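# Build a three-rod train matching the pink rod's length

## Task

Using three rods of three different colours (never the pink one), lay them end to end in one straight line whose total length equals the pink rod's 9 cm. Colour gives length in cm: blue 1, magenta 2, grey 3, orange 4, lime 5, purple 6, red 7, green 8, pink 9, turquoise 10 (so e.g. 1+2+6, 1+3+5 or 2+3+4). All three must rest flat on the table itself, not on anything else, with their ends in contact and no kink or height step between them. No second train may exist anywhere in the scene, and the result must hold after the robot lets go.

## Robot and tools

Robot: two UR-style six-joint arms, left_arm and right_arm, each ending in a four-digit LEAP-style hand (index, middle, ring, thumb). right_arm has a right hand; left_arm has a mirrored left hand. Cameras: cam_high (fixed, overhead stand), cam_left_wrist, cam_right_wrist, each 896x504.

Frames. The scene frame has its origin at table-top height midway between the arms, +z up, +x out over the table, left_arm toward +y. Each arm reports its hand pose, velocities and Hand target in its own base frame (bases sit near y +0.448 for left, -0.372 for right). Offsets you command are expressed in the current Hand target's own axes: +z runs along the straight fingers toward the tips, +y points out of the palm face, +x crosses the palm away from the thumb on the right hand but toward the thumb on the left hand. Reported positions may be off by a few cm.

The 48-number row. Every arm-moving call uses rows of 48 numbers, all in [-1, 1], covering both arms even if one stays still: left dx, dy, dz, rx, ry, rz; left hand 16 places; left current_limit; left speed; then the same 24 for the right arm. The six pose numbers are an offset from the Hand target as it stood when the action began (not from the previous row); 1.0 equals 0.6 m for dx/dy/dz and 180 degrees for rx/ry/rz, and rx, ry, rz form a single rotation vector. Sending six zeros re-asks for the existing Hand target. In the 16 hand places, write only grasp numbers a, b, c, d in the first four, each from -1 to +1, and exactly 0 in the other twelve; these are absolute hand shapes, not offsets. All zeros is the open flat hand. a curls index and middle at the outer joints, b bends all three fingers at the knuckles, c swings the thumb across the palm and draws the index toward it, d curls the ring finger. Roughly (0, 0, 0.75, 0) sets up a pinch; raising a and b closes index/middle onto the thumb. To keep a grip, resend the same four numbers. current_limit maps -1..+1 to 0..550 mA per motor (start +0.4); speed sets finger speed as (speed+1)/2 of 8.5 rad/s (start -0.6). Both persist until changed. On the left hand, index_dip never goes past +89.3 degrees regardless of the command.

Tools.
execute_actions(actions, cameras): actions is a list of actions; each action is up to 15 rows, one per 1/30 s step, the last row repeated to fill 15 steps (0.5 s). Empty actions list returns state plus all camera images.
move(target, speed, blend, stop_force, zero, blocking, cameras): target is one 48-number row or a list of up to 15 rows, all offsets from the same starting Hand targets. speed is path top speed in m/s (0.002 to 3.6, default 0.25; rotation capped at twice that in rad/s), one value or one per target. blend, in metres, rounds corners between listed targets; 0 stops at each. stop_force, in N (3 to 120), ends an arm's path when its wrist sensor feels that much resistance; use it slowly when approaching the table or a rod, and omit it when lifting off a contact. zero (default true) rezeroes the sensor before the move. blocking=false returns after 0.5 s while the move continues (not allowed with stop_force). The result adds a move: line: done, off_target, moving, held or fault, plus limits such as paced (pose clipped) or held (steps withheld).
wait(seconds 0 to 10), stop() to brake a running move, zoom_image(camera, region [x0, y0, x1, y1] in pixels, at most 504 per side), zero_wrist_force(arm), read_manual(section), finished_scene(scene) which ends the attempt permanently.

Results show per arm Hand target, end_effector_position (m) and quat, velocities, joint positions and torques, wrist force/torque, and per hand motor hand_goal, hand_measured, hand_current_ma and hand_state (moving, goal, blocked, overload). The hand motors listed in results follow the fixed 16-motor order: index_mcp, index_abd, index_pip, index_dip, thumb_cmc, thumb_axl, thumb_mcp, thumb_ipl, then middle and ring in the same four-joint pattern.

Cautions. Orientation requests more than 32 degrees from the current one are clipped per step. Arms are stiff: pushing even slightly past a firm surface can trigger a fault stop (about 150 N net force, or wrist torque near 25.4 N m), freezing the arm for 10 s. Never let the hands or arms touch each other; a clearance check helps but is not complete. A finger motor drawing 495 mA or more for 5 s shuts down, so avoid long hard squeezes. Lifting near full stretch or pushing at unreachable poses heats motors; at 85 degrees C the arm brakes. Do not drop rods from height, release them while moving, or let anything leave the table. Avoid paths passing close to an arm's own base. Before finishing, check with cam_high (and zoom) that the three rods lie straight, flat and touching.

Each tool is called after "Call:" in YAML: its name, and indented under it one key for each argument.

## Session

Call:
execute_actions:
  actions: []

Scene clock: 0.00 s.
left_arm: end_effector_position=(+0.2542, -0.2964, +0.2281) hand_goal=(+0.754, +0.000, +0.576, +0.696, +0.714, +0.678, +0.226, +0.168, +0.754, +0.000, +0.576, +0.696, +0.754, +0.000, +0.576, +0.696) hand_measured=(+0.754, +0.000, +0.576, +0.696, +0.714, +0.678, +0.226, +0.168, +0.754, +0.000, +0.576, +0.696, +0.754, +0.000, +0.576, +0.696) hand_current_ma=(+0, +0, +0, +0, +0, +0, +0, +0, +0, +0, +0, +0, +0, +0, +0, +0) hand_state=(goal, goal, goal, goal, goal, goal, goal, goal, goal, goal, goal, goal, goal, goal, goal, goal) hand_current_limit=0.40 hand_speed=-0.60 end_effector_quat_wxyz=(+0.267, +0.833, -0.476, +0.092) | right_arm: end_effector_position=(+0.3916, -0.2752, +0.0879) hand_goal=(+0.754, +0.000, +0.576, +0.696, +0.714, +0.678, +0.226, +0.168, +0.754, +0.000, +0.576, +0.696, +0.754, +0.000, +0.576, +0.696) hand_measured=(+0.754, +0.000, +0.576, +0.696, +0.714, +0.678, +0.226, +0.168, +0.754, +0.000, +0.576, +0.696, +0.754, +0.000, +0.576, +0.696) hand_current_ma=(+0, +0, +0, +0, +0, +0, +0, +0, +0, +0, +0, +0, +0, +0, +0, +0) hand_state=(goal, goal, goal, goal, goal, goal, goal, goal, goal, goal, goal, goal, goal, goal, goal, goal) hand_current_limit=0.40 hand_speed=-0.60 end_effector_quat_wxyz=(-0.069, +0.794, -0.604, +0.004)
Joint positions: left_arm=[3.173 -1.294 -2.313 -1.245 1.013 -3.604] | right_arm=[-0.824 -1.275 1.946 -2.228 -1.433 2.047]
Joint velocities: within noise
Joint torques (N m): no reading
Wrist force (N): no reading
Wrist torque (N m): no reading
Wrist force, peak (N): no reading
Hand target: left_arm +0.2542, -0.2964, +0.2281; +0.267, +0.833, -0.476, +0.092 | right_arm +0.3916, -0.2752, +0.0879; -0.069, +0.794, -0.604, +0.004

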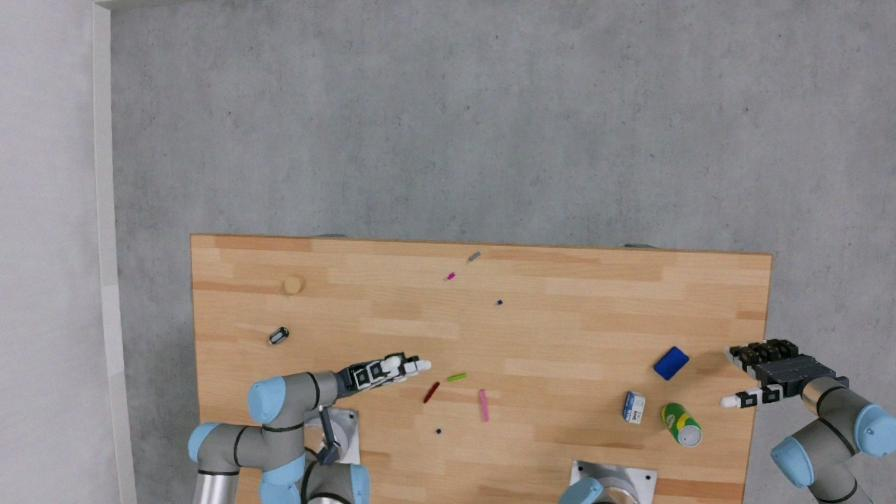

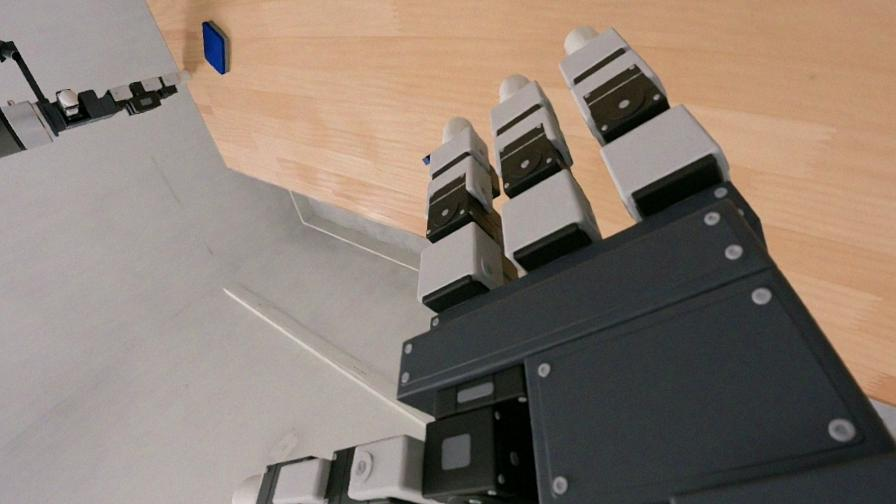

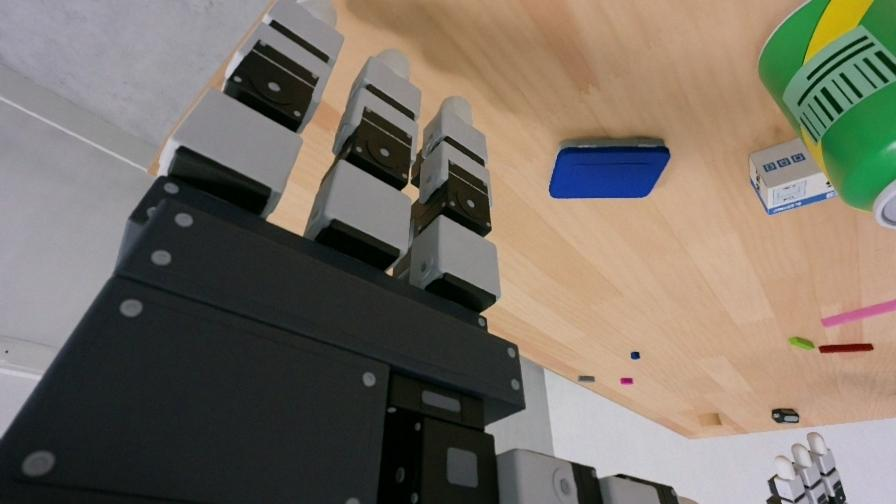

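Call:
zoom_image:
  camera: "cam_high"
  region: [400, 240, 540, 340]

Call:
zoom_image:
  camera: "cam_high"
  region: [400, 350, 540, 450]

Call:
zoom_image:
  camera: "cam_high"
  region: [180, 220, 480, 504]

Call:
zoom_image:
  camera: "cam_high"
  region: [540, 240, 896, 504]

Scaled by 3.600.

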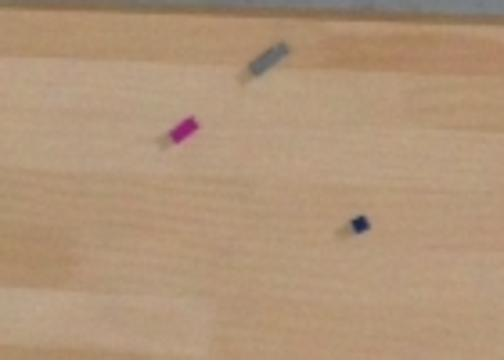

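Scaled by 3.600.

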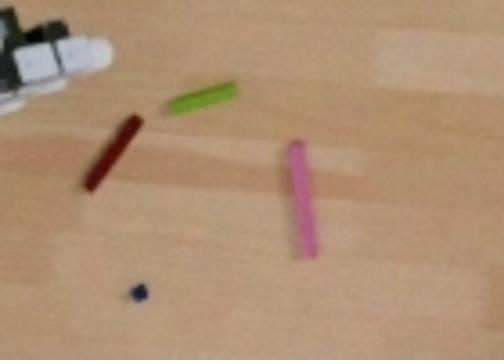

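Scaled by 1.680.

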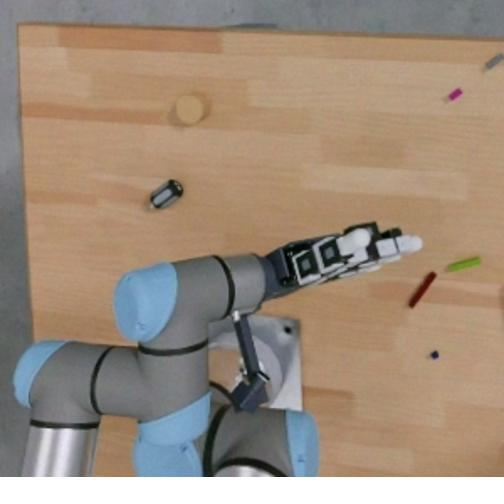

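Scaled by 1.416.

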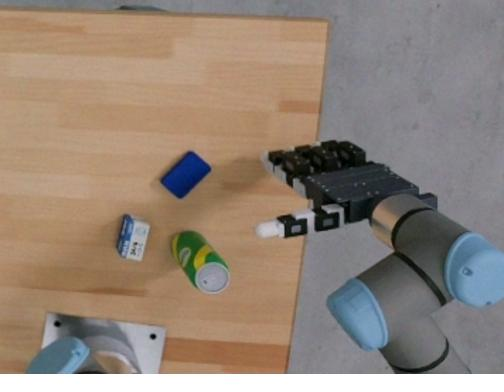

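Call:
move:
  target: [-0.1463,-0.0458,-0.3877,0,0,0, 0,0,0,0,0,0,0,0,0,0,0,0,0,0,0,0,0.4,-0.6, -0.0257,-0.038,-0.33,0,0,0, 0,0,0,0,0,0,0,0,0,0,0,0,0,0,0,0,0.4,-0.6]
  speed: 0.25
  cameras: ["cam_high"]

Scene clock: 183.70 s.
left_arm: end_effector_position=(+0.2543, -0.0962, +0.3780) hand_goal=(+0.750, +0.000, +0.580, +0.700, +0.710, +0.680, +0.230, +0.170, +0.750, +0.000, +0.580, +0.700, +0.750, +0.000, +0.580, +0.700) hand_measured=(+0.754, +0.000, +0.578, +0.698, +0.714, +0.678, +0.224, +0.168, +0.754, +0.000, +0.578, +0.698, +0.754, +0.000, +0.578, +0.698) hand_current_ma=(+2, +0, +0, -1, +2, -1, -4, -1, +2, +0, -1, -1, +2, +0, +0, -1) hand_state=(goal, goal, goal, goal, goal, goal, goal, goal, goal, goal, goal, goal, goal, goal, goal, goal) hand_current_limit=0.40 hand_speed=-0.60 end_effector_quat_wxyz=(+0.267, +0.833, -0.476, +0.092) | right_arm: end_effector_position=(+0.3914, -0.2751, +0.2878) hand_goal=(+0.750, +0.000, +0.580, +0.700, +0.710, +0.680, +0.230, +0.170, +0.750, +0.000, +0.580, +0.700, +0.750, +0.000, +0.580, +0.700) hand_measured=(+0.750, +0.000, +0.578, +0.698, +0.712, +0.678, +0.224, +0.168, +0.750, +0.000, +0.578, +0.698, +0.750, +0.000, +0.576, +0.698) hand_current_ma=(+0, +0, -1, -1, +0, -1, -6, -1, +0, +0, -1, -1, +0, +0, -1, -1) hand_state=(goal, goal, goal, goal, goal, goal, goal, goal, goal, goal, goal, goal, goal, goal, goal, goal) hand_current_limit=0.40 hand_speed=-0.60 end_effector_quat_wxyz=(-0.069, +0.794, -0.604, +0.005)
Joint positions: left_arm=[3.763 -1.177 -1.917 -2.055 1.187 -2.968] | right_arm=[-0.824 -1.469 1.624 -1.711 -1.434 2.047]
Joint torques (N m): left_arm=[8.67 10.97 31.1 0.06 -0.95 0.87] | right_arm=[-9.71 -17.52 -27.92 -1.17 1.03 -3.01]
Wrist force (N): left_arm=[0.1 -0.2 -0.2] | right_arm=[-0.1 0.1 0.2]
Wrist torque (N m): left_arm=[0.01 -0.04 0.11] | right_arm=[-0.03 0.05 0.05]
Wrist force, peak (N): left_arm=[0.8 0.0 2.3] | right_arm=[-0.1 0.6 2.1]
Hand target: left_arm +0.2543, -0.0962, +0.3781; +0.267, +0.833, -0.476, +0.092 | right_arm +0.3914, -0.2751, +0.2878; -0.069, +0.794, -0.604, +0.004
Off the commanded pose: left_arm 0.000 m, 0 deg | right_arm 0.000 m, 0 deg.
move: done
Images, in order (width x height): cam_high 896x504.

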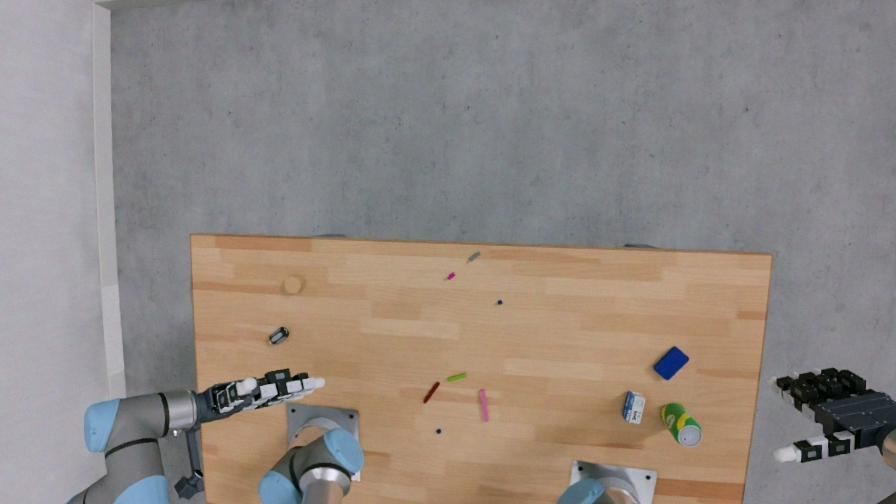

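Call:
move:
  target: [0,0,0,0,0,0, 0,0,0,0,0,0,0,0,0,0,0,0,0,0,0,0,0.4,-0.6, -0.592,-0.1307,0.1103,0.4443,0.0522,-0.1116, 0,0.6,0.75,0,0,0,0,0,0,0,0,0,0,0,0,0,0.4,-0.6]
  speed: 0.3
  cameras: ["all"]

Scene clock: 211.03 s.
left_arm: end_effector_position=(+0.2543, -0.0962, +0.3781) hand_goal=(+0.750, +0.000, +0.580, +0.700, +0.710, +0.680, +0.230, +0.170, +0.750, +0.000, +0.580, +0.700, +0.750, +0.000, +0.580, +0.700) hand_measured=(+0.754, +0.000, +0.578, +0.698, +0.714, +0.678, +0.224, +0.168, +0.754, +0.000, +0.578, +0.698, +0.754, +0.000, +0.578, +0.698) hand_current_ma=(+2, +0, +0, -1, +2, -1, -4, -1, +2, +0, -1, -1, +2, +0, +0, -1) hand_state=(goal, goal, goal, goal, goal, goal, goal, goal, goal, goal, goal, goal, goal, goal, goal, goal) hand_current_limit=0.40 hand_speed=-0.60 end_effector_quat_wxyz=(+0.267, +0.833, -0.476, +0.092) | right_arm: end_effector_position=(+0.3767, +0.0932, +0.2583) hand_goal=(-0.322, +0.000, +0.348, +0.820, -0.564, +0.680, +0.042, +0.178, -0.300, +0.000, +0.460, +0.926, +0.038, +0.000, +0.580, +0.820) hand_measured=(-0.322, +0.000, +0.350, +0.818, -0.562, +0.678, +0.040, +0.176, -0.300, +0.000, +0.462, +0.924, +0.034, +0.000, +0.578, +0.818) hand_current_ma=(+0, +0, +1, -1, +1, -1, +0, -1, +0, +0, +1, -1, -2, +0, -1, -1) hand_state=(goal, goal, goal, goal, goal, goal, goal, goal, goal, goal, goal, goal, goal, goal, goal, goal) hand_current_limit=0.40 hand_speed=-0.60 end_effector_quat_wxyz=(-0.512, +0.647, -0.328, +0.460)
Joint positions: left_arm=[3.763 -1.177 -1.917 -2.055 1.188 -2.967] | right_arm=[-0.849 -2.007 2.832 -3.816 -0.355 2.737]
Joint torques (N m): left_arm=[9.91 11.5 32.71 0.02 -0.58 1.05] | right_arm=[7.63 -9.75 -23.52 -0.34 -0.77 -3.02]
Wrist force (N): left_arm=[0.3 0.1 -0.1] | right_arm=[-1.7 -0.1 -2.4]
Wrist torque (N m): left_arm=[0.04 -0.07 0.12] | right_arm=[0.23 0.28 0.06]
Wrist force, peak (N): left_arm=[0.6 0.0 -0.5] | right_arm=[-2.5 0.4 -2.6]
Hand target: left_arm +0.2543, -0.0962, +0.3781; +0.267, +0.833, -0.476, +0.092 | right_arm +0.3767, +0.0932, +0.2583; -0.512, +0.647, -0.328, +0.460
Off the commanded pose: left_arm 0.000 m, 0 deg | right_arm 0.000 m, 0 deg.
move: done

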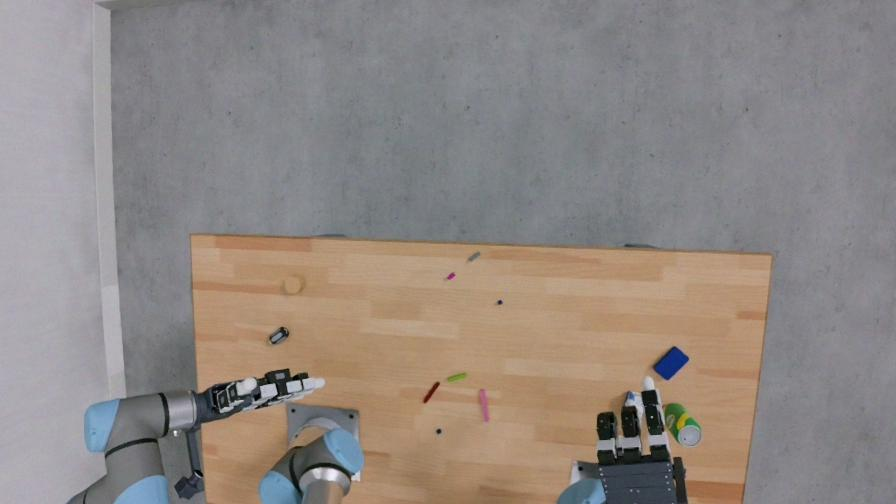

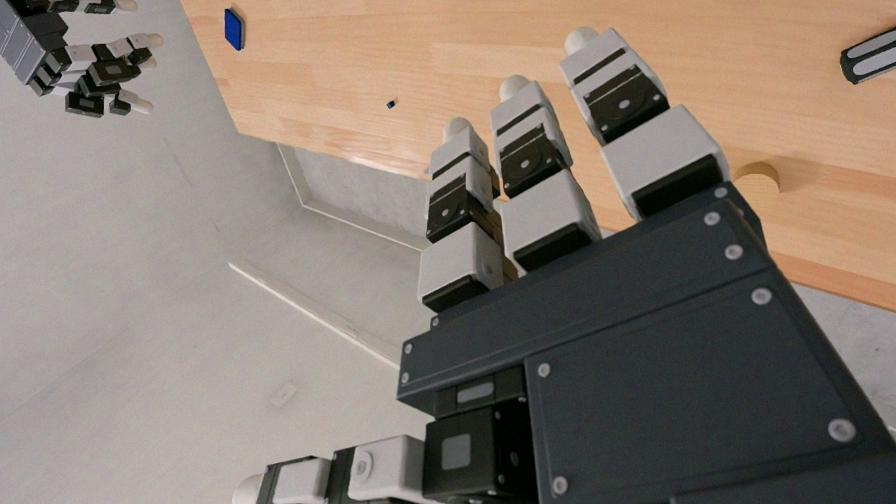

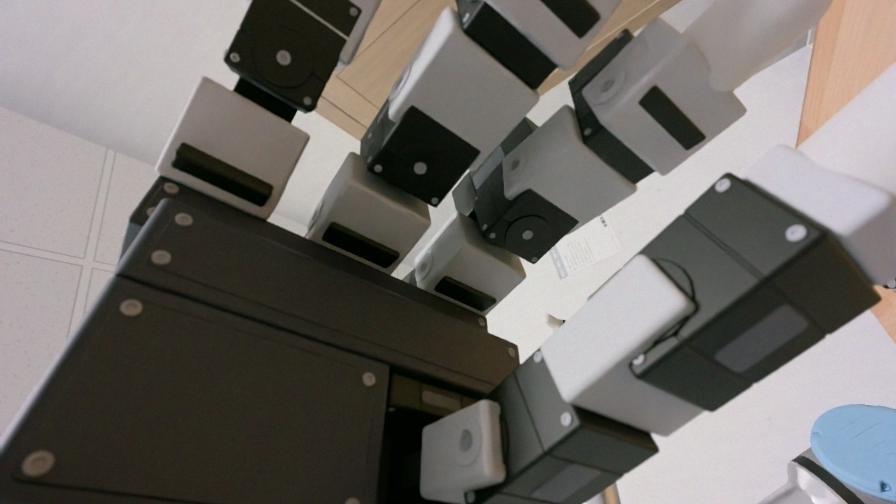

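Call:
zoom_image:
  camera: "cam_right_wrist"
  region: [646, 0, 896, 300]

Scaled by 1.680.

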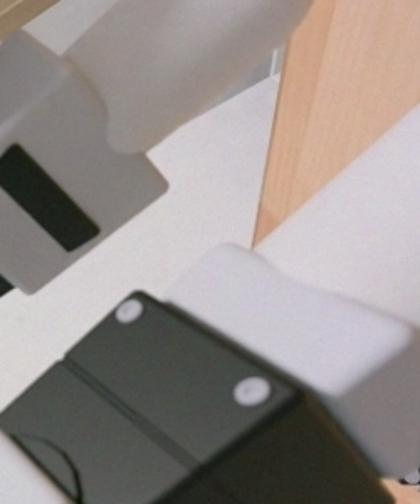

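Call:
move:
  target: [0,0,0,0,0,0, 0,0,0,0,0,0,0,0,0,0,0,0,0,0,0,0,0.4,-0.6, -0.5707,-0.1138,0.2017,0,0,0, 0,0.6,0.75,0,0,0,0,0,0,0,0,0,0,0,0,0,0.4,-0.6]
  speed: 0.3
  cameras: ["all"]

Call:
zoom_image:
  camera: "cam_high"
  region: [360, 280, 610, 420]

Scene clock: 285.97 s.
left_arm: end_effector_position=(+0.2543, -0.0962, +0.3781) hand_goal=(+0.750, +0.000, +0.580, +0.700, +0.710, +0.680, +0.230, +0.170, +0.750, +0.000, +0.580, +0.700, +0.750, +0.000, +0.580, +0.700) hand_measured=(+0.754, +0.000, +0.578, +0.698, +0.714, +0.678, +0.224, +0.168, +0.754, +0.000, +0.578, +0.698, +0.754, +0.000, +0.578, +0.698) hand_current_ma=(+2, +0, +0, -1, +2, -1, -4, -1, +2, +0, -1, -1, +2, +0, +0, -1) hand_state=(goal, goal, goal, goal, goal, goal, goal, goal, goal, goal, goal, goal, goal, goal, goal, goal) hand_current_limit=0.40 hand_speed=-0.60 end_effector_quat_wxyz=(+0.267, +0.833, -0.476, +0.092) | right_arm: end_effector_position=(+0.3630, +0.3626, +0.2366) hand_goal=(-0.322, +0.000, +0.348, +0.820, -0.564, +0.680, +0.042, +0.178, -0.300, +0.000, +0.460, +0.926, +0.038, +0.000, +0.580, +0.820) hand_measured=(-0.322, +0.002, +0.350, +0.818, -0.560, +0.680, +0.042, +0.176, -0.302, +0.002, +0.462, +0.924, +0.032, +0.002, +0.578, +0.818) hand_current_ma=(+0, +0, +0, -1, +2, +0, +0, -1, -1, +0, +0, -1, -4, +0, -1, -1) hand_state=(goal, goal, goal, goal, goal, goal, goal, goal, goal, goal, goal, goal, goal, goal, goal, goal) hand_current_limit=0.40 hand_speed=-0.60 end_effector_quat_wxyz=(-0.515, +0.648, -0.326, +0.457)
Joint positions: left_arm=[3.763 -1.177 -1.917 -2.055 1.188 -2.967] | right_arm=[0.635 -1.356 2.409 -4.14 -1.827 2.895]
Joint torques (N m): left_arm=[9.21 12.41 34.09 -0.02 -0.65 0.91] | right_arm=[4.4 -33.31 -14.56 -3.45 1.79 -0.96]
Wrist force (N): left_arm=[0.5 -0.1 -0.4] | right_arm=[-2.1 -0.4 -2.4]
Wrist torque (N m): left_arm=[0.03 -0.09 0.14] | right_arm=[0.17 0.33 -0.01]
Wrist force, peak (N): left_arm=[0.6 -0.6 -0.2] | right_arm=[-7.8 1.0 0.2]
Hand target: left_arm +0.2543, -0.0962, +0.3781; +0.267, +0.833, -0.476, +0.092 | right_arm +0.3629, +0.3628, +0.2366; -0.515, +0.648, -0.326, +0.457 (not the last commanded pose)
Off the commanded pose: left_arm 0.000 m, 0 deg | right_arm 0.099 m, 0 deg.
move: held (right_arm; a check stopped the path); limits=held
pose unreachable (right arm): on one or more control steps of this call, first in action 0 (counted from 0), this arm could not follow its commanded pose, so it was not sent that pose on those steps. It may still have moved: this result reports where it is.
cause: moving toward the commanded pose would bring two parts of the arm too close to each other (joints 4 (wrist 1) to 6 (wrist 3) lie between them).

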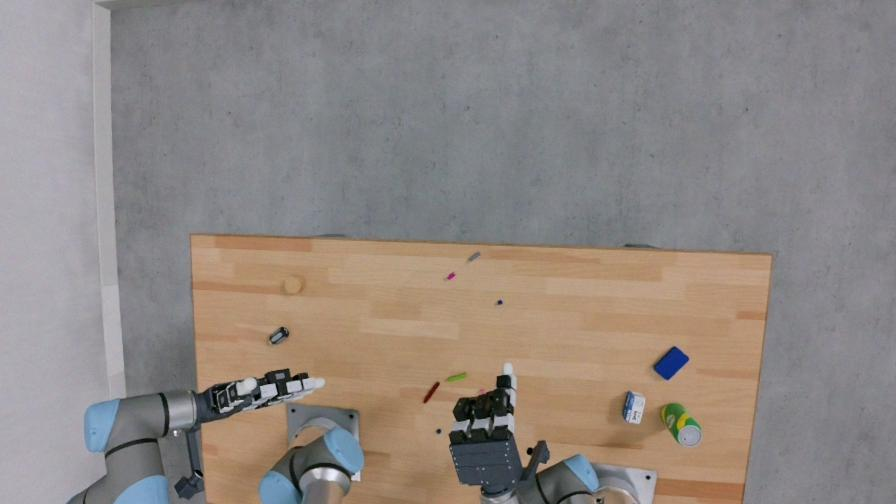

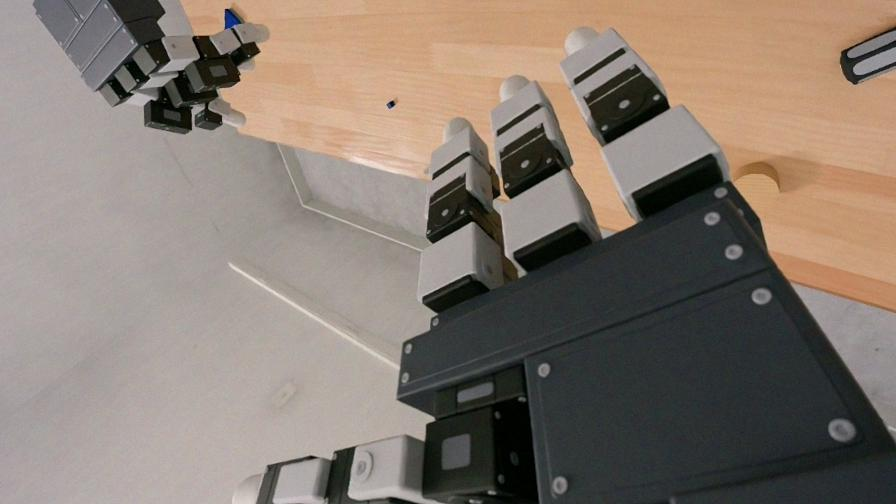

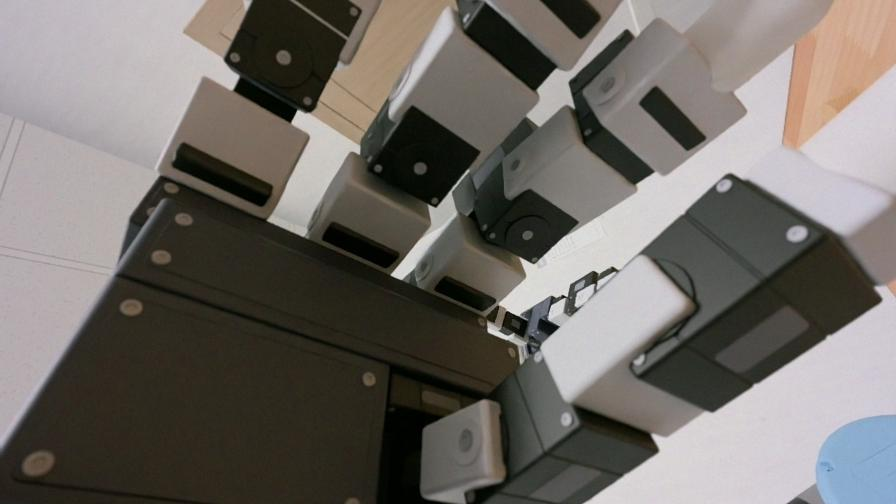

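Scaled by 2.016.

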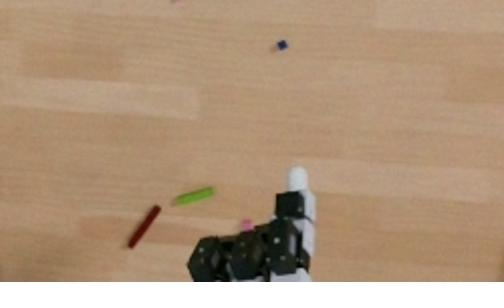

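Call:
move:
  target: [0,0,0,0,0,0, 0,0,0,0,0,0,0,0,0,0,0,0,0,0,0,0,0.4,-0.6, 0.679,0.0283,0.1745,0,0,0, 0,0.6,0.75,0,0,0,0,0,0,0,0,0,0,0,0,0,0.4,-0.6]
  speed: 0.4
  cameras: ["cam_high"]

Scene clock: 361.23 s.
left_arm: end_effector_position=(+0.2543, -0.0962, +0.3781) hand_goal=(+0.750, +0.000, +0.580, +0.700, +0.710, +0.680, +0.230, +0.170, +0.750, +0.000, +0.580, +0.700, +0.750, +0.000, +0.580, +0.700) hand_measured=(+0.754, +0.000, +0.578, +0.698, +0.714, +0.678, +0.224, +0.168, +0.754, +0.000, +0.578, +0.698, +0.754, +0.000, +0.578, +0.698) hand_current_ma=(+2, +0, +0, -1, +2, -1, -4, -1, +2, +0, -1, -1, +2, +0, +0, -1) hand_state=(goal, goal, goal, goal, goal, goal, goal, goal, goal, goal, goal, goal, goal, goal, goal, goal) hand_current_limit=0.40 hand_speed=-0.60 end_effector_quat_wxyz=(+0.267, +0.833, -0.476, +0.092) | right_arm: end_effector_position=(+0.6118, +0.0336, +0.3193) hand_goal=(-0.322, +0.000, +0.348, +0.820, -0.564, +0.680, +0.042, +0.178, -0.300, +0.000, +0.460, +0.926, +0.038, +0.000, +0.580, +0.820) hand_measured=(-0.322, +0.002, +0.350, +0.818, -0.562, +0.680, +0.042, +0.176, -0.302, +0.002, +0.462, +0.924, +0.032, +0.002, +0.578, +0.818) hand_current_ma=(+0, +0, +0, -1, +1, +0, +0, -1, -1, +0, +0, -1, -4, +0, -1, -1) hand_state=(goal, goal, goal, goal, goal, goal, goal, goal, goal, goal, goal, goal, goal, goal, goal, goal) hand_current_limit=0.40 hand_speed=-0.60 end_effector_quat_wxyz=(-0.515, +0.648, -0.326, +0.457)
Joint positions: left_arm=[3.763 -1.177 -1.917 -2.055 1.188 -2.967] | right_arm=[-0.457 -1.377 2.1 -3.787 -0.736 2.823]
Joint torques (N m): left_arm=[8.44 11.86 33.9 -0.16 -0.61 0.87] | right_arm=[-6.66 -35.3 -24.6 -1.57 -0.02 2.37]
Wrist force (N): left_arm=[0.5 0.1 -0.3] | right_arm=[-1.7 -0.6 -2.3]
Wrist torque (N m): left_arm=[0.05 -0.10 0.14] | right_arm=[0.16 0.31 0.15]
Wrist force, peak (N): left_arm=[0.4 -0.5 -0.4] | right_arm=[-4.5 0.2 -2.9]
Hand target: left_arm +0.2543, -0.0962, +0.3781; +0.267, +0.833, -0.476, +0.092 | right_arm +0.6118, +0.0335, +0.3194; -0.515, +0.648, -0.326, +0.457
Off the commanded pose: left_arm 0.000 m, 0 deg | right_arm 0.000 m, 0 deg.
move: done
Images, in order (width x height): cam_high 896x504.

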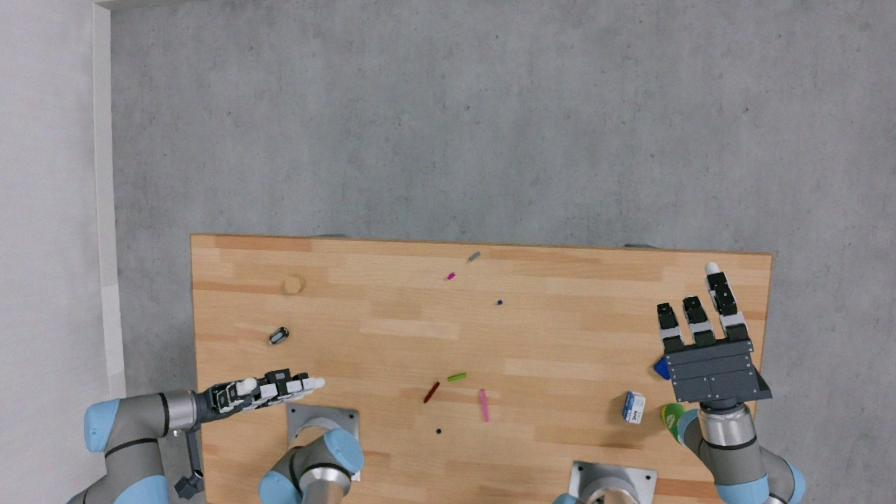

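Call:
move:
  target:
    - [0,0,0,0,0,0, 0,0,0,0,0,0,0,0,0,0,0,0,0,0,0,0,0.4,-0.6, -0.0933,-0.0462,-0.0122,0.0386,-0.0800,-0.0023, 0,0.6,0.75,0,0,0,0,0,0,0,0,0,0,0,0,0,0.4,-0.6]
    - [0,0,0,0,0,0, 0,0,0,0,0,0,0,0,0,0,0,0,0,0,0,0,0.4,-0.6, -0.3408,-0.1002,-0.2413,0.1129,-0.3648,-0.0100, 0,0.6,0.75,0,0,0,0,0,0,0,0,0,0,0,0,0,0.4,-0.6]
  speed: 0.4
  cameras: []

Scene clock: 390.53 s.
left_arm: end_effector_position=(+0.2543, -0.0962, +0.3781) hand_goal=(+0.750, +0.000, +0.580, +0.700, +0.710, +0.680, +0.230, +0.170, +0.750, +0.000, +0.580, +0.700, +0.750, +0.000, +0.580, +0.700) hand_measured=(+0.754, +0.000, +0.578, +0.698, +0.714, +0.678, +0.224, +0.168, +0.754, +0.000, +0.578, +0.698, +0.754, +0.000, +0.578, +0.698) hand_current_ma=(+2, +0, +0, -1, +2, -1, -4, -1, +2, +0, -1, -1, +2, +0, +0, -1) hand_state=(goal, goal, goal, goal, goal, goal, goal, goal, goal, goal, goal, goal, goal, goal, goal, goal) hand_current_limit=0.40 hand_speed=-0.60 end_effector_quat_wxyz=(+0.267, +0.833, -0.476, +0.092) | right_arm: end_effector_position=(+0.3989, +0.1780, +0.3325) hand_goal=(-0.322, +0.000, +0.348, +0.820, -0.564, +0.680, +0.042, +0.178, -0.300, +0.000, +0.460, +0.926, +0.038, +0.000, +0.580, +0.820) hand_measured=(-0.322, +0.002, +0.350, +0.818, -0.562, +0.680, +0.042, +0.176, -0.302, +0.002, +0.462, +0.924, +0.032, +0.002, +0.578, +0.818) hand_current_ma=(+0, +0, +0, -1, +1, +0, +0, -1, -1, +0, +0, -1, -4, +0, -1, -1) hand_state=(goal, goal, goal, goal, goal, goal, goal, goal, goal, goal, goal, goal, goal, goal, goal, goal) hand_current_limit=0.40 hand_speed=-0.60 end_effector_quat_wxyz=(+0.702, -0.700, -0.095, -0.089)
Joint positions: left_arm=[3.763 -1.177 -1.917 -2.055 1.188 -2.967] | right_arm=[-0.465 -1.367 2.086 -3.857 0.472 2.878]
Joint torques (N m): left_arm=[7.67 11.07 33.85 -0.11 -0.74 0.81] | right_arm=[-11.59 -39.06 -7.65 1.46 -0.14 -0.05]
Wrist force (N): left_arm=[0.4 -0.2 -0.2] | right_arm=[-1.8 -0.2 -2.9]
Wrist torque (N m): left_arm=[0.01 -0.09 0.14] | right_arm=[0.24 0.33 -0.02]
Wrist force, peak (N): left_arm=[0.6 -0.2 -0.7] | right_arm=[-2.3 -0.9 -3.0]
Hand target: left_arm +0.2543, -0.0962, +0.3781; +0.267, +0.833, -0.476, +0.092 | right_arm +0.3989, +0.1780, +0.3325; +0.702, -0.700, -0.095, -0.089
Off the commanded pose: left_arm 0.000 m, 0 deg | right_arm 0.000 m, 0 deg.
move: done
No camera images: "cameras" was empty.

Call:
move:
  target:
    - [0,0,0,0,0,0, 0,0,0,0,0,0,0,0,0,0,0,0,0,0,0,0,0.4,-0.6, 0.089,-0.1052,0.0253,0.0851,0.0684,-0.0070, 0,0.6,0.75,0,0,0,0,0,0,0,0,0,0,0,0,0,0.4,-0.6]
    - [0,0,0,0,0,0, 0,0,0,0,0,0,0,0,0,0,0,0,0,0,0,0,0.4,-0.6, 0.2242,-0.1282,-0.0143,0.0996,0.1764,-0.0334, 0,0.6,0.75,0,0,0,0,0,0,0,0,0,0,0,0,0,0.4,-0.6]
    - [0,0,0,0,0,0, 0,0,0,0,0,0,0,0,0,0,0,0,0,0,0,0,0.4,-0.6, 0.3135,-0.045,-0.0905,0.0274,0.2639,-0.0393, 0,0.6,0.75,0,0,0,0,0,0,0,0,0,0,0,0,0,0.4,-0.6]
    - [0,0,0,0,0,0, 0,0,0,0,0,0,0,0,0,0,0,0,0,0,0,0,0.4,-0.6, 0.2968,0.0803,-0.1497,-0.0762,0.2844,0, 0,0.6,0.75,0,0,0,0,0,0,0,0,0,0,0,0,0,0.4,-0.6]
  speed: 0.25
  blend: [0.03,0.03,0.03,0]
  cameras: ["cam_high"]

Scene clock: 410.97 s.
left_arm: end_effector_position=(+0.2543, -0.0962, +0.3781) hand_goal=(+0.750, +0.000, +0.580, +0.700, +0.710, +0.680, +0.230, +0.170, +0.750, +0.000, +0.580, +0.700, +0.750, +0.000, +0.580, +0.700) hand_measured=(+0.754, +0.000, +0.578, +0.698, +0.714, +0.678, +0.224, +0.168, +0.754, +0.000, +0.578, +0.698, +0.754, +0.000, +0.578, +0.698) hand_current_ma=(+2, +0, +0, -1, +2, -1, -4, -1, +2, +0, -1, -1, +2, +0, +0, -1) hand_state=(goal, goal, goal, goal, goal, goal, goal, goal, goal, goal, goal, goal, goal, goal, goal, goal) hand_current_limit=0.40 hand_speed=-0.60 end_effector_quat_wxyz=(+0.267, +0.833, -0.476, +0.092) | right_arm: end_effector_position=(+0.5841, +0.0897, +0.3317) hand_goal=(-0.322, +0.000, +0.348, +0.820, -0.564, +0.680, +0.042, +0.178, -0.300, +0.000, +0.460, +0.926, +0.038, +0.000, +0.580, +0.820) hand_measured=(-0.326, +0.002, +0.350, +0.818, -0.562, +0.680, +0.042, +0.176, -0.304, +0.002, +0.462, +0.924, +0.030, +0.002, +0.578, +0.818) hand_current_ma=(-2, +0, +0, -1, +1, +0, +0, -1, -3, +0, +0, -1, -5, +0, -1, -1) hand_state=(goal, goal, goal, goal, goal, goal, goal, goal, goal, goal, goal, goal, goal, goal, goal, goal) hand_current_limit=0.40 hand_speed=-0.60 end_effector_quat_wxyz=(-0.588, +0.669, -0.228, +0.393)
Joint positions: left_arm=[3.763 -1.177 -1.917 -2.055 1.188 -2.967] | right_arm=[-0.459 -1.58 1.755 -0.175 0.458 -0.259]
Joint torques (N m): left_arm=[8.37 11.32 34.6 -0.16 -1.13 0.82] | right_arm=[-12.01 -36.91 -15.34 0.81 -2.51 -1.22]
Wrist force (N): left_arm=[0.3 -0.2 -0.2] | right_arm=[-1.7 -0.4 -2.7]
Wrist torque (N m): left_arm=[0.01 -0.08 0.13] | right_arm=[0.18 0.33 0.01]
Wrist force, peak (N): left_arm=[0.7 -0.1 -0.4] | right_arm=[-2.5 -0.1 -3.8]
Hand target: left_arm +0.2543, -0.0962, +0.3781; +0.267, +0.833, -0.476, +0.092 | right_arm +0.5840, +0.0896, +0.3318; -0.588, +0.669, -0.228, +0.393
Off the commanded pose: left_arm 0.000 m, 0 deg | right_arm 0.000 m, 0 deg.
move: done
Images, in order (width x height): cam_high 896x504.

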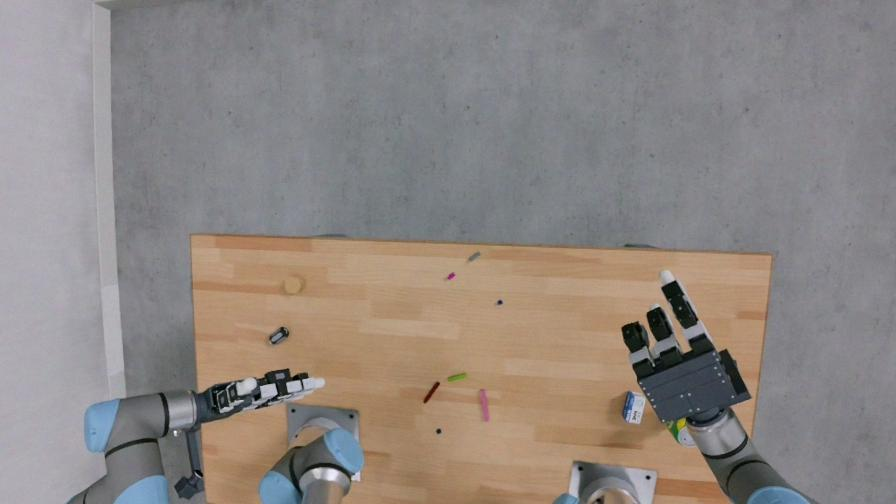

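Call:
zoom_image:
  camera: "cam_high"
  region: [260, 390, 440, 504]

Call:
zoom_image:
  camera: "cam_high"
  region: [540, 440, 700, 504]

Call:
zoom_image:
  camera: "cam_high"
  region: [420, 365, 500, 437]

Call:
zoom_image:
  camera: "cam_high"
  region: [440, 240, 520, 312]

Scaled by 2.800.

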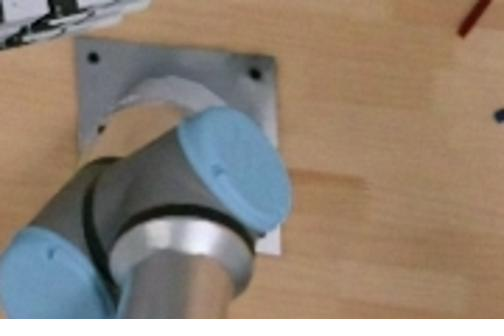

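Scaled by 3.150.

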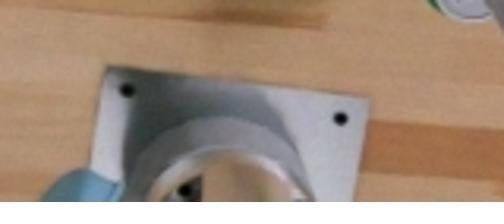

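Scaled by 6.300.

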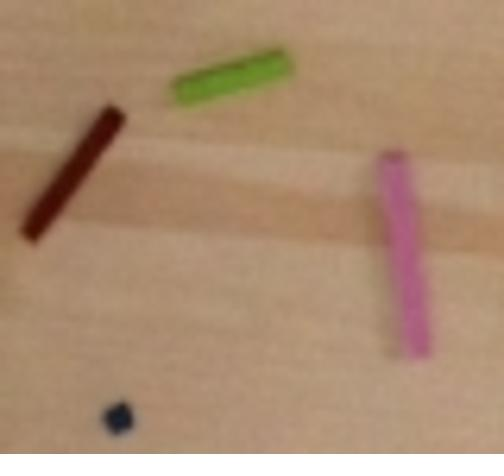

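Scaled by 6.300.

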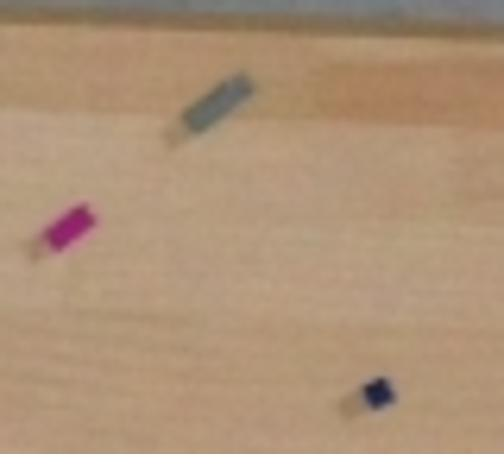

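Call:
move:
  target: [0,0,0,0,0,0, 0,0,0,0,0,0,0,0,0,0,0,0,0,0,0,0,0.4,-0.6, -0.1852,0.2313,0.141,-0.5063,0.0385,0.1682, 0,0,0,0,0,0,0,0,0,0,0,0,0,0,0,0,0.4,-0.6]
  speed: 0.3
  cameras: ["cam_high","cam_right_wrist"]

Scene clock: 477.80 s.
left_arm: end_effector_position=(+0.2543, -0.0962, +0.3781) hand_goal=(+0.750, +0.000, +0.580, +0.700, +0.710, +0.680, +0.230, +0.170, +0.750, +0.000, +0.580, +0.700, +0.750, +0.000, +0.580, +0.700) hand_measured=(+0.754, +0.000, +0.578, +0.698, +0.714, +0.678, +0.224, +0.168, +0.754, +0.000, +0.578, +0.698, +0.754, +0.000, +0.578, +0.698) hand_current_ma=(+2, +0, +0, -1, +2, -1, -4, -1, +2, +0, -1, -1, +2, +0, +0, -1) hand_state=(goal, goal, goal, goal, goal, goal, goal, goal, goal, goal, goal, goal, goal, goal, goal, goal) hand_current_limit=0.40 hand_speed=-0.60 end_effector_quat_wxyz=(+0.267, +0.833, -0.476, +0.092) | right_arm: end_effector_position=(+0.6059, +0.1976, +0.1686) hand_goal=(+0.750, +0.000, +0.580, +0.700, +0.710, +0.680, +0.230, +0.170, +0.750, +0.000, +0.580, +0.700, +0.750, +0.000, +0.580, +0.700) hand_measured=(+0.742, +0.002, +0.576, +0.702, +0.706, +0.680, +0.228, +0.170, +0.742, +0.002, +0.576, +0.702, +0.742, +0.002, +0.578, +0.702) hand_current_ma=(-6, +0, -2, +1, -2, +0, -2, +0, -6, +0, -2, +1, -6, +0, -1, +1) hand_state=(goal, goal, goal, goal, goal, goal, goal, goal, goal, goal, goal, goal, goal, goal, goal, goal) hand_current_limit=0.40 hand_speed=-0.60 end_effector_quat_wxyz=(-0.056, +0.779, -0.623, +0.035) end_effector_velocity=(+0.001, -0.001, +0.000) end_effector_angular_velocity=(-0.001, -0.003, +0.005)
Joint positions: left_arm=[3.763 -1.177 -1.917 -2.055 1.188 -2.967] | right_arm=[0.075 -0.337 0.035 1.746 1.537 -0.144]
Joint velocities: left_arm=[within noise] | right_arm=[-0.001 0 -0.003 0 0 -0.006]
Joint torques (N m): left_arm=[7.75 11.71 33.97 0 -1.05 0.89] | right_arm=[-12.18 -59.31 -24.07 4.03 -2.62 -2.87]
Wrist force (N): left_arm=[0.3 -0.2 0.0] | right_arm=[-0.9 -0.2 -0.1]
Wrist torque (N m): left_arm=[0.00 -0.07 0.14] | right_arm=[-0.09 0.16 0.14]
Wrist force, peak (N): left_arm=[0.7 0.1 -0.3] | right_arm=[-1.9 0.2 -3.0]
Hand target: left_arm +0.2543, -0.0962, +0.3781; +0.267, +0.833, -0.476, +0.092 | right_arm +0.6076, +0.1980, +0.1691; +0.000, +0.787, -0.617, -0.001
Off the commanded pose: left_arm 0.000 m, 0 deg | right_arm 0.002 m, 8 deg.
elbow stopped short (right arm): the move would have taken joint 3 (elbow) straighter than the controller allows.
move: off_target (right_arm)
Images, in order (width x height): cam_high 896x504, cam_right_wrist 896x504.

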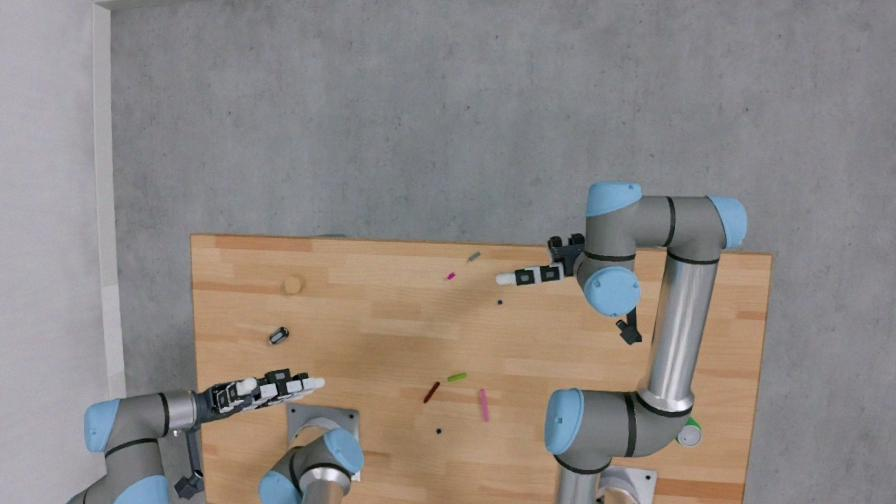

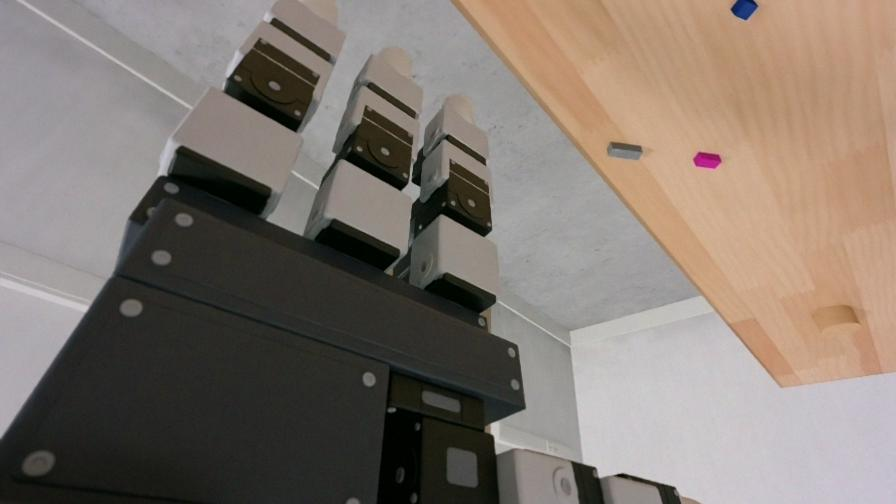

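Call:
zoom_image:
  camera: "cam_right_wrist"
  region: [250, 0, 510, 150]

Call:
zoom_image:
  camera: "cam_right_wrist"
  region: [580, 0, 780, 200]

Call:
zoom_image:
  camera: "cam_right_wrist"
  region: [400, 380, 740, 504]

Scaled by 1.938.

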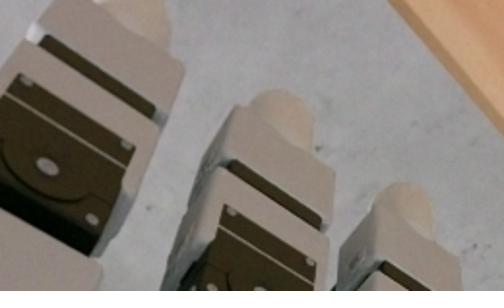

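Scaled by 2.520.

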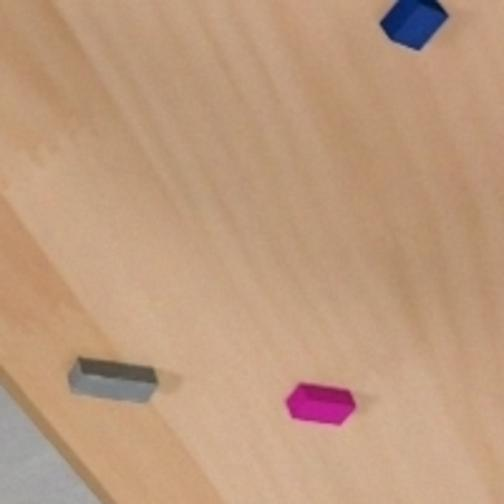

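Scaled by 1.482.

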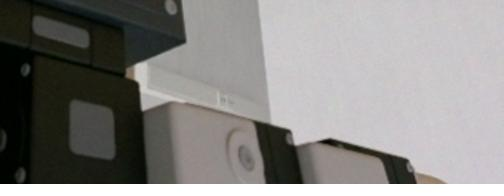

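Call:
move:
  target:
    - [0,0,0,0,0,0, 0,0,0,0,0,0,0,0,0,0,0,0,0,0,0,0,0.4,-0.6, -0.3792,-0.1957,-0.1345,0.5062,-0.0760,-0.2053, 0,0.6,0.72,0,0,0,0,0,0,0,0,0,0,0,0,0,0.4,-0.6]
    - [0,0,0,0,0,0, 0,0,0,0,0,0,0,0,0,0,0,0,0,0,0,0,0.4,-0.6, -0.3787,-0.196,0.1572,0.5062,-0.0760,-0.2053, 0,0.6,0.72,0,0,0,0,0,0,0,0,0,0,0,0,0,0.4,-0.6]
  speed: 0.3
  cameras: ["all"]

Call:
zoom_image:
  camera: "cam_high"
  region: [400, 200, 600, 340]

Scene clock: 563.80 s.
left_arm: end_effector_position=(+0.2543, -0.0962, +0.3781) hand_goal=(+0.750, +0.000, +0.580, +0.700, +0.710, +0.680, +0.230, +0.170, +0.750, +0.000, +0.580, +0.700, +0.750, +0.000, +0.580, +0.700) hand_measured=(+0.754, +0.000, +0.578, +0.698, +0.714, +0.678, +0.224, +0.168, +0.754, +0.000, +0.578, +0.698, +0.754, +0.000, +0.578, +0.698) hand_current_ma=(+2, +0, +0, -1, +2, -1, -4, -1, +2, +0, -1, -1, +2, +0, +0, -1) hand_state=(goal, goal, goal, goal, goal, goal, goal, goal, goal, goal, goal, goal, goal, goal, goal, goal) hand_current_limit=0.40 hand_speed=-0.60 end_effector_quat_wxyz=(+0.267, +0.833, -0.476, +0.092) | right_arm: end_effector_position=(+0.6678, +0.4467, +0.0752) hand_goal=(-0.312, +0.000, +0.364, +0.820, -0.514, +0.680, +0.050, +0.182, -0.300, +0.000, +0.460, +0.916, +0.030, +0.000, +0.580, +0.820) hand_measured=(-0.312, +0.002, +0.366, +0.818, -0.512, +0.680, +0.050, +0.180, -0.302, +0.002, +0.462, +0.914, +0.024, +0.002, +0.578, +0.818) hand_current_ma=(+0, +0, +1, -1, +0, +0, +0, -1, +0, +0, +1, -1, -4, +0, -1, -1) hand_state=(goal, goal, goal, goal, goal, goal, goal, goal, goal, goal, goal, goal, goal, goal, goal, goal) hand_current_limit=0.40 hand_speed=-0.60 end_effector_quat_wxyz=(-0.615, +0.684, -0.177, +0.349)
Joint positions: left_arm=[3.763 -1.177 -1.917 -2.055 1.188 -2.967] | right_arm=[0.275 -0.927 1.585 -0.659 1.044 -0.262]
Joint torques (N m): left_arm=[7.57 10.78 33.04 -0.08 -1.26 0.77] | right_arm=[11.35 -52.43 -17.61 -2.96 2.68 1.34]
Wrist force (N): left_arm=[0.5 -0.2 -0.3] | right_arm=[-2.4 0.1 -2.6]
Wrist torque (N m): left_arm=[0.02 -0.11 0.15] | right_arm=[0.22 0.41 -0.04]
Wrist force, peak (N): left_arm=[0.7 -0.1 -0.5] | right_arm=[-3.0 2.9 -2.8]
Hand target: left_arm +0.2543, -0.0962, +0.3781; +0.267, +0.833, -0.476, +0.092 | right_arm +0.6678, +0.4468, +0.0751; -0.615, +0.684, -0.177, +0.349
Off the commanded pose: left_arm 0.000 m, 0 deg | right_arm 0.000 m, 0 deg.
move: done

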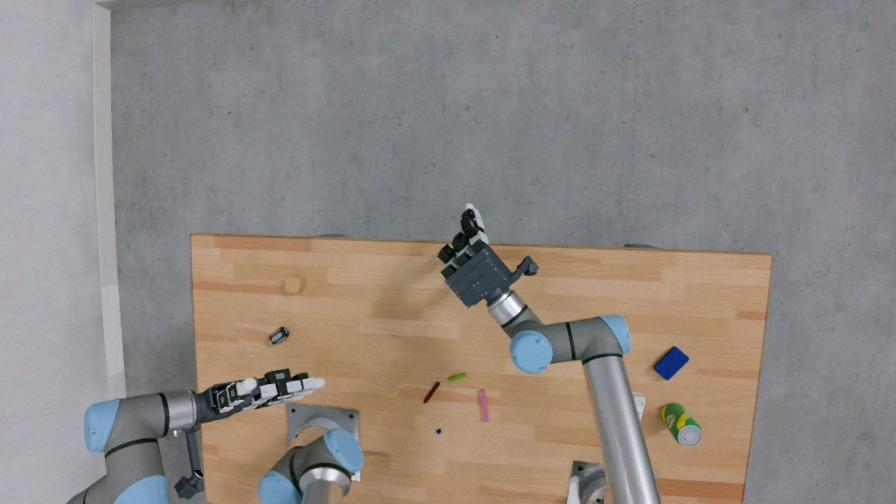

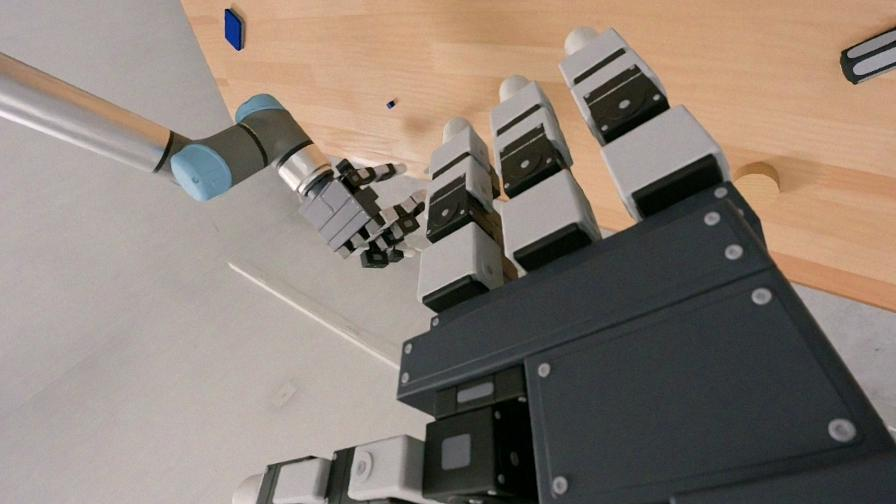

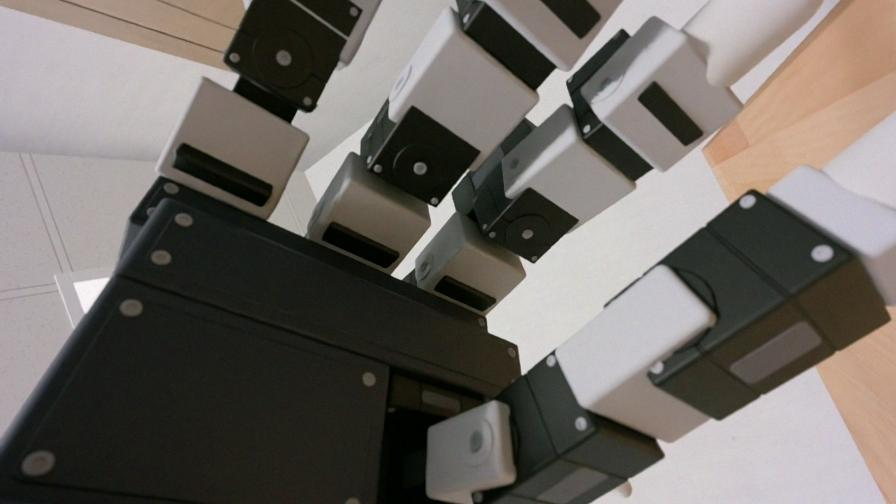

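Scaled by 2.520.

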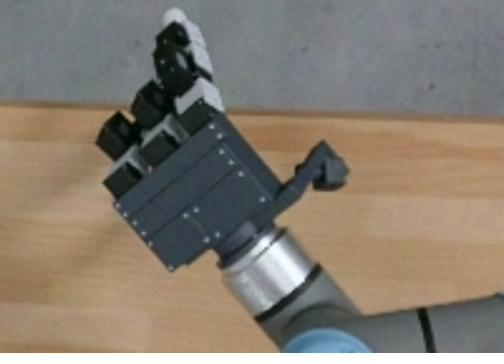

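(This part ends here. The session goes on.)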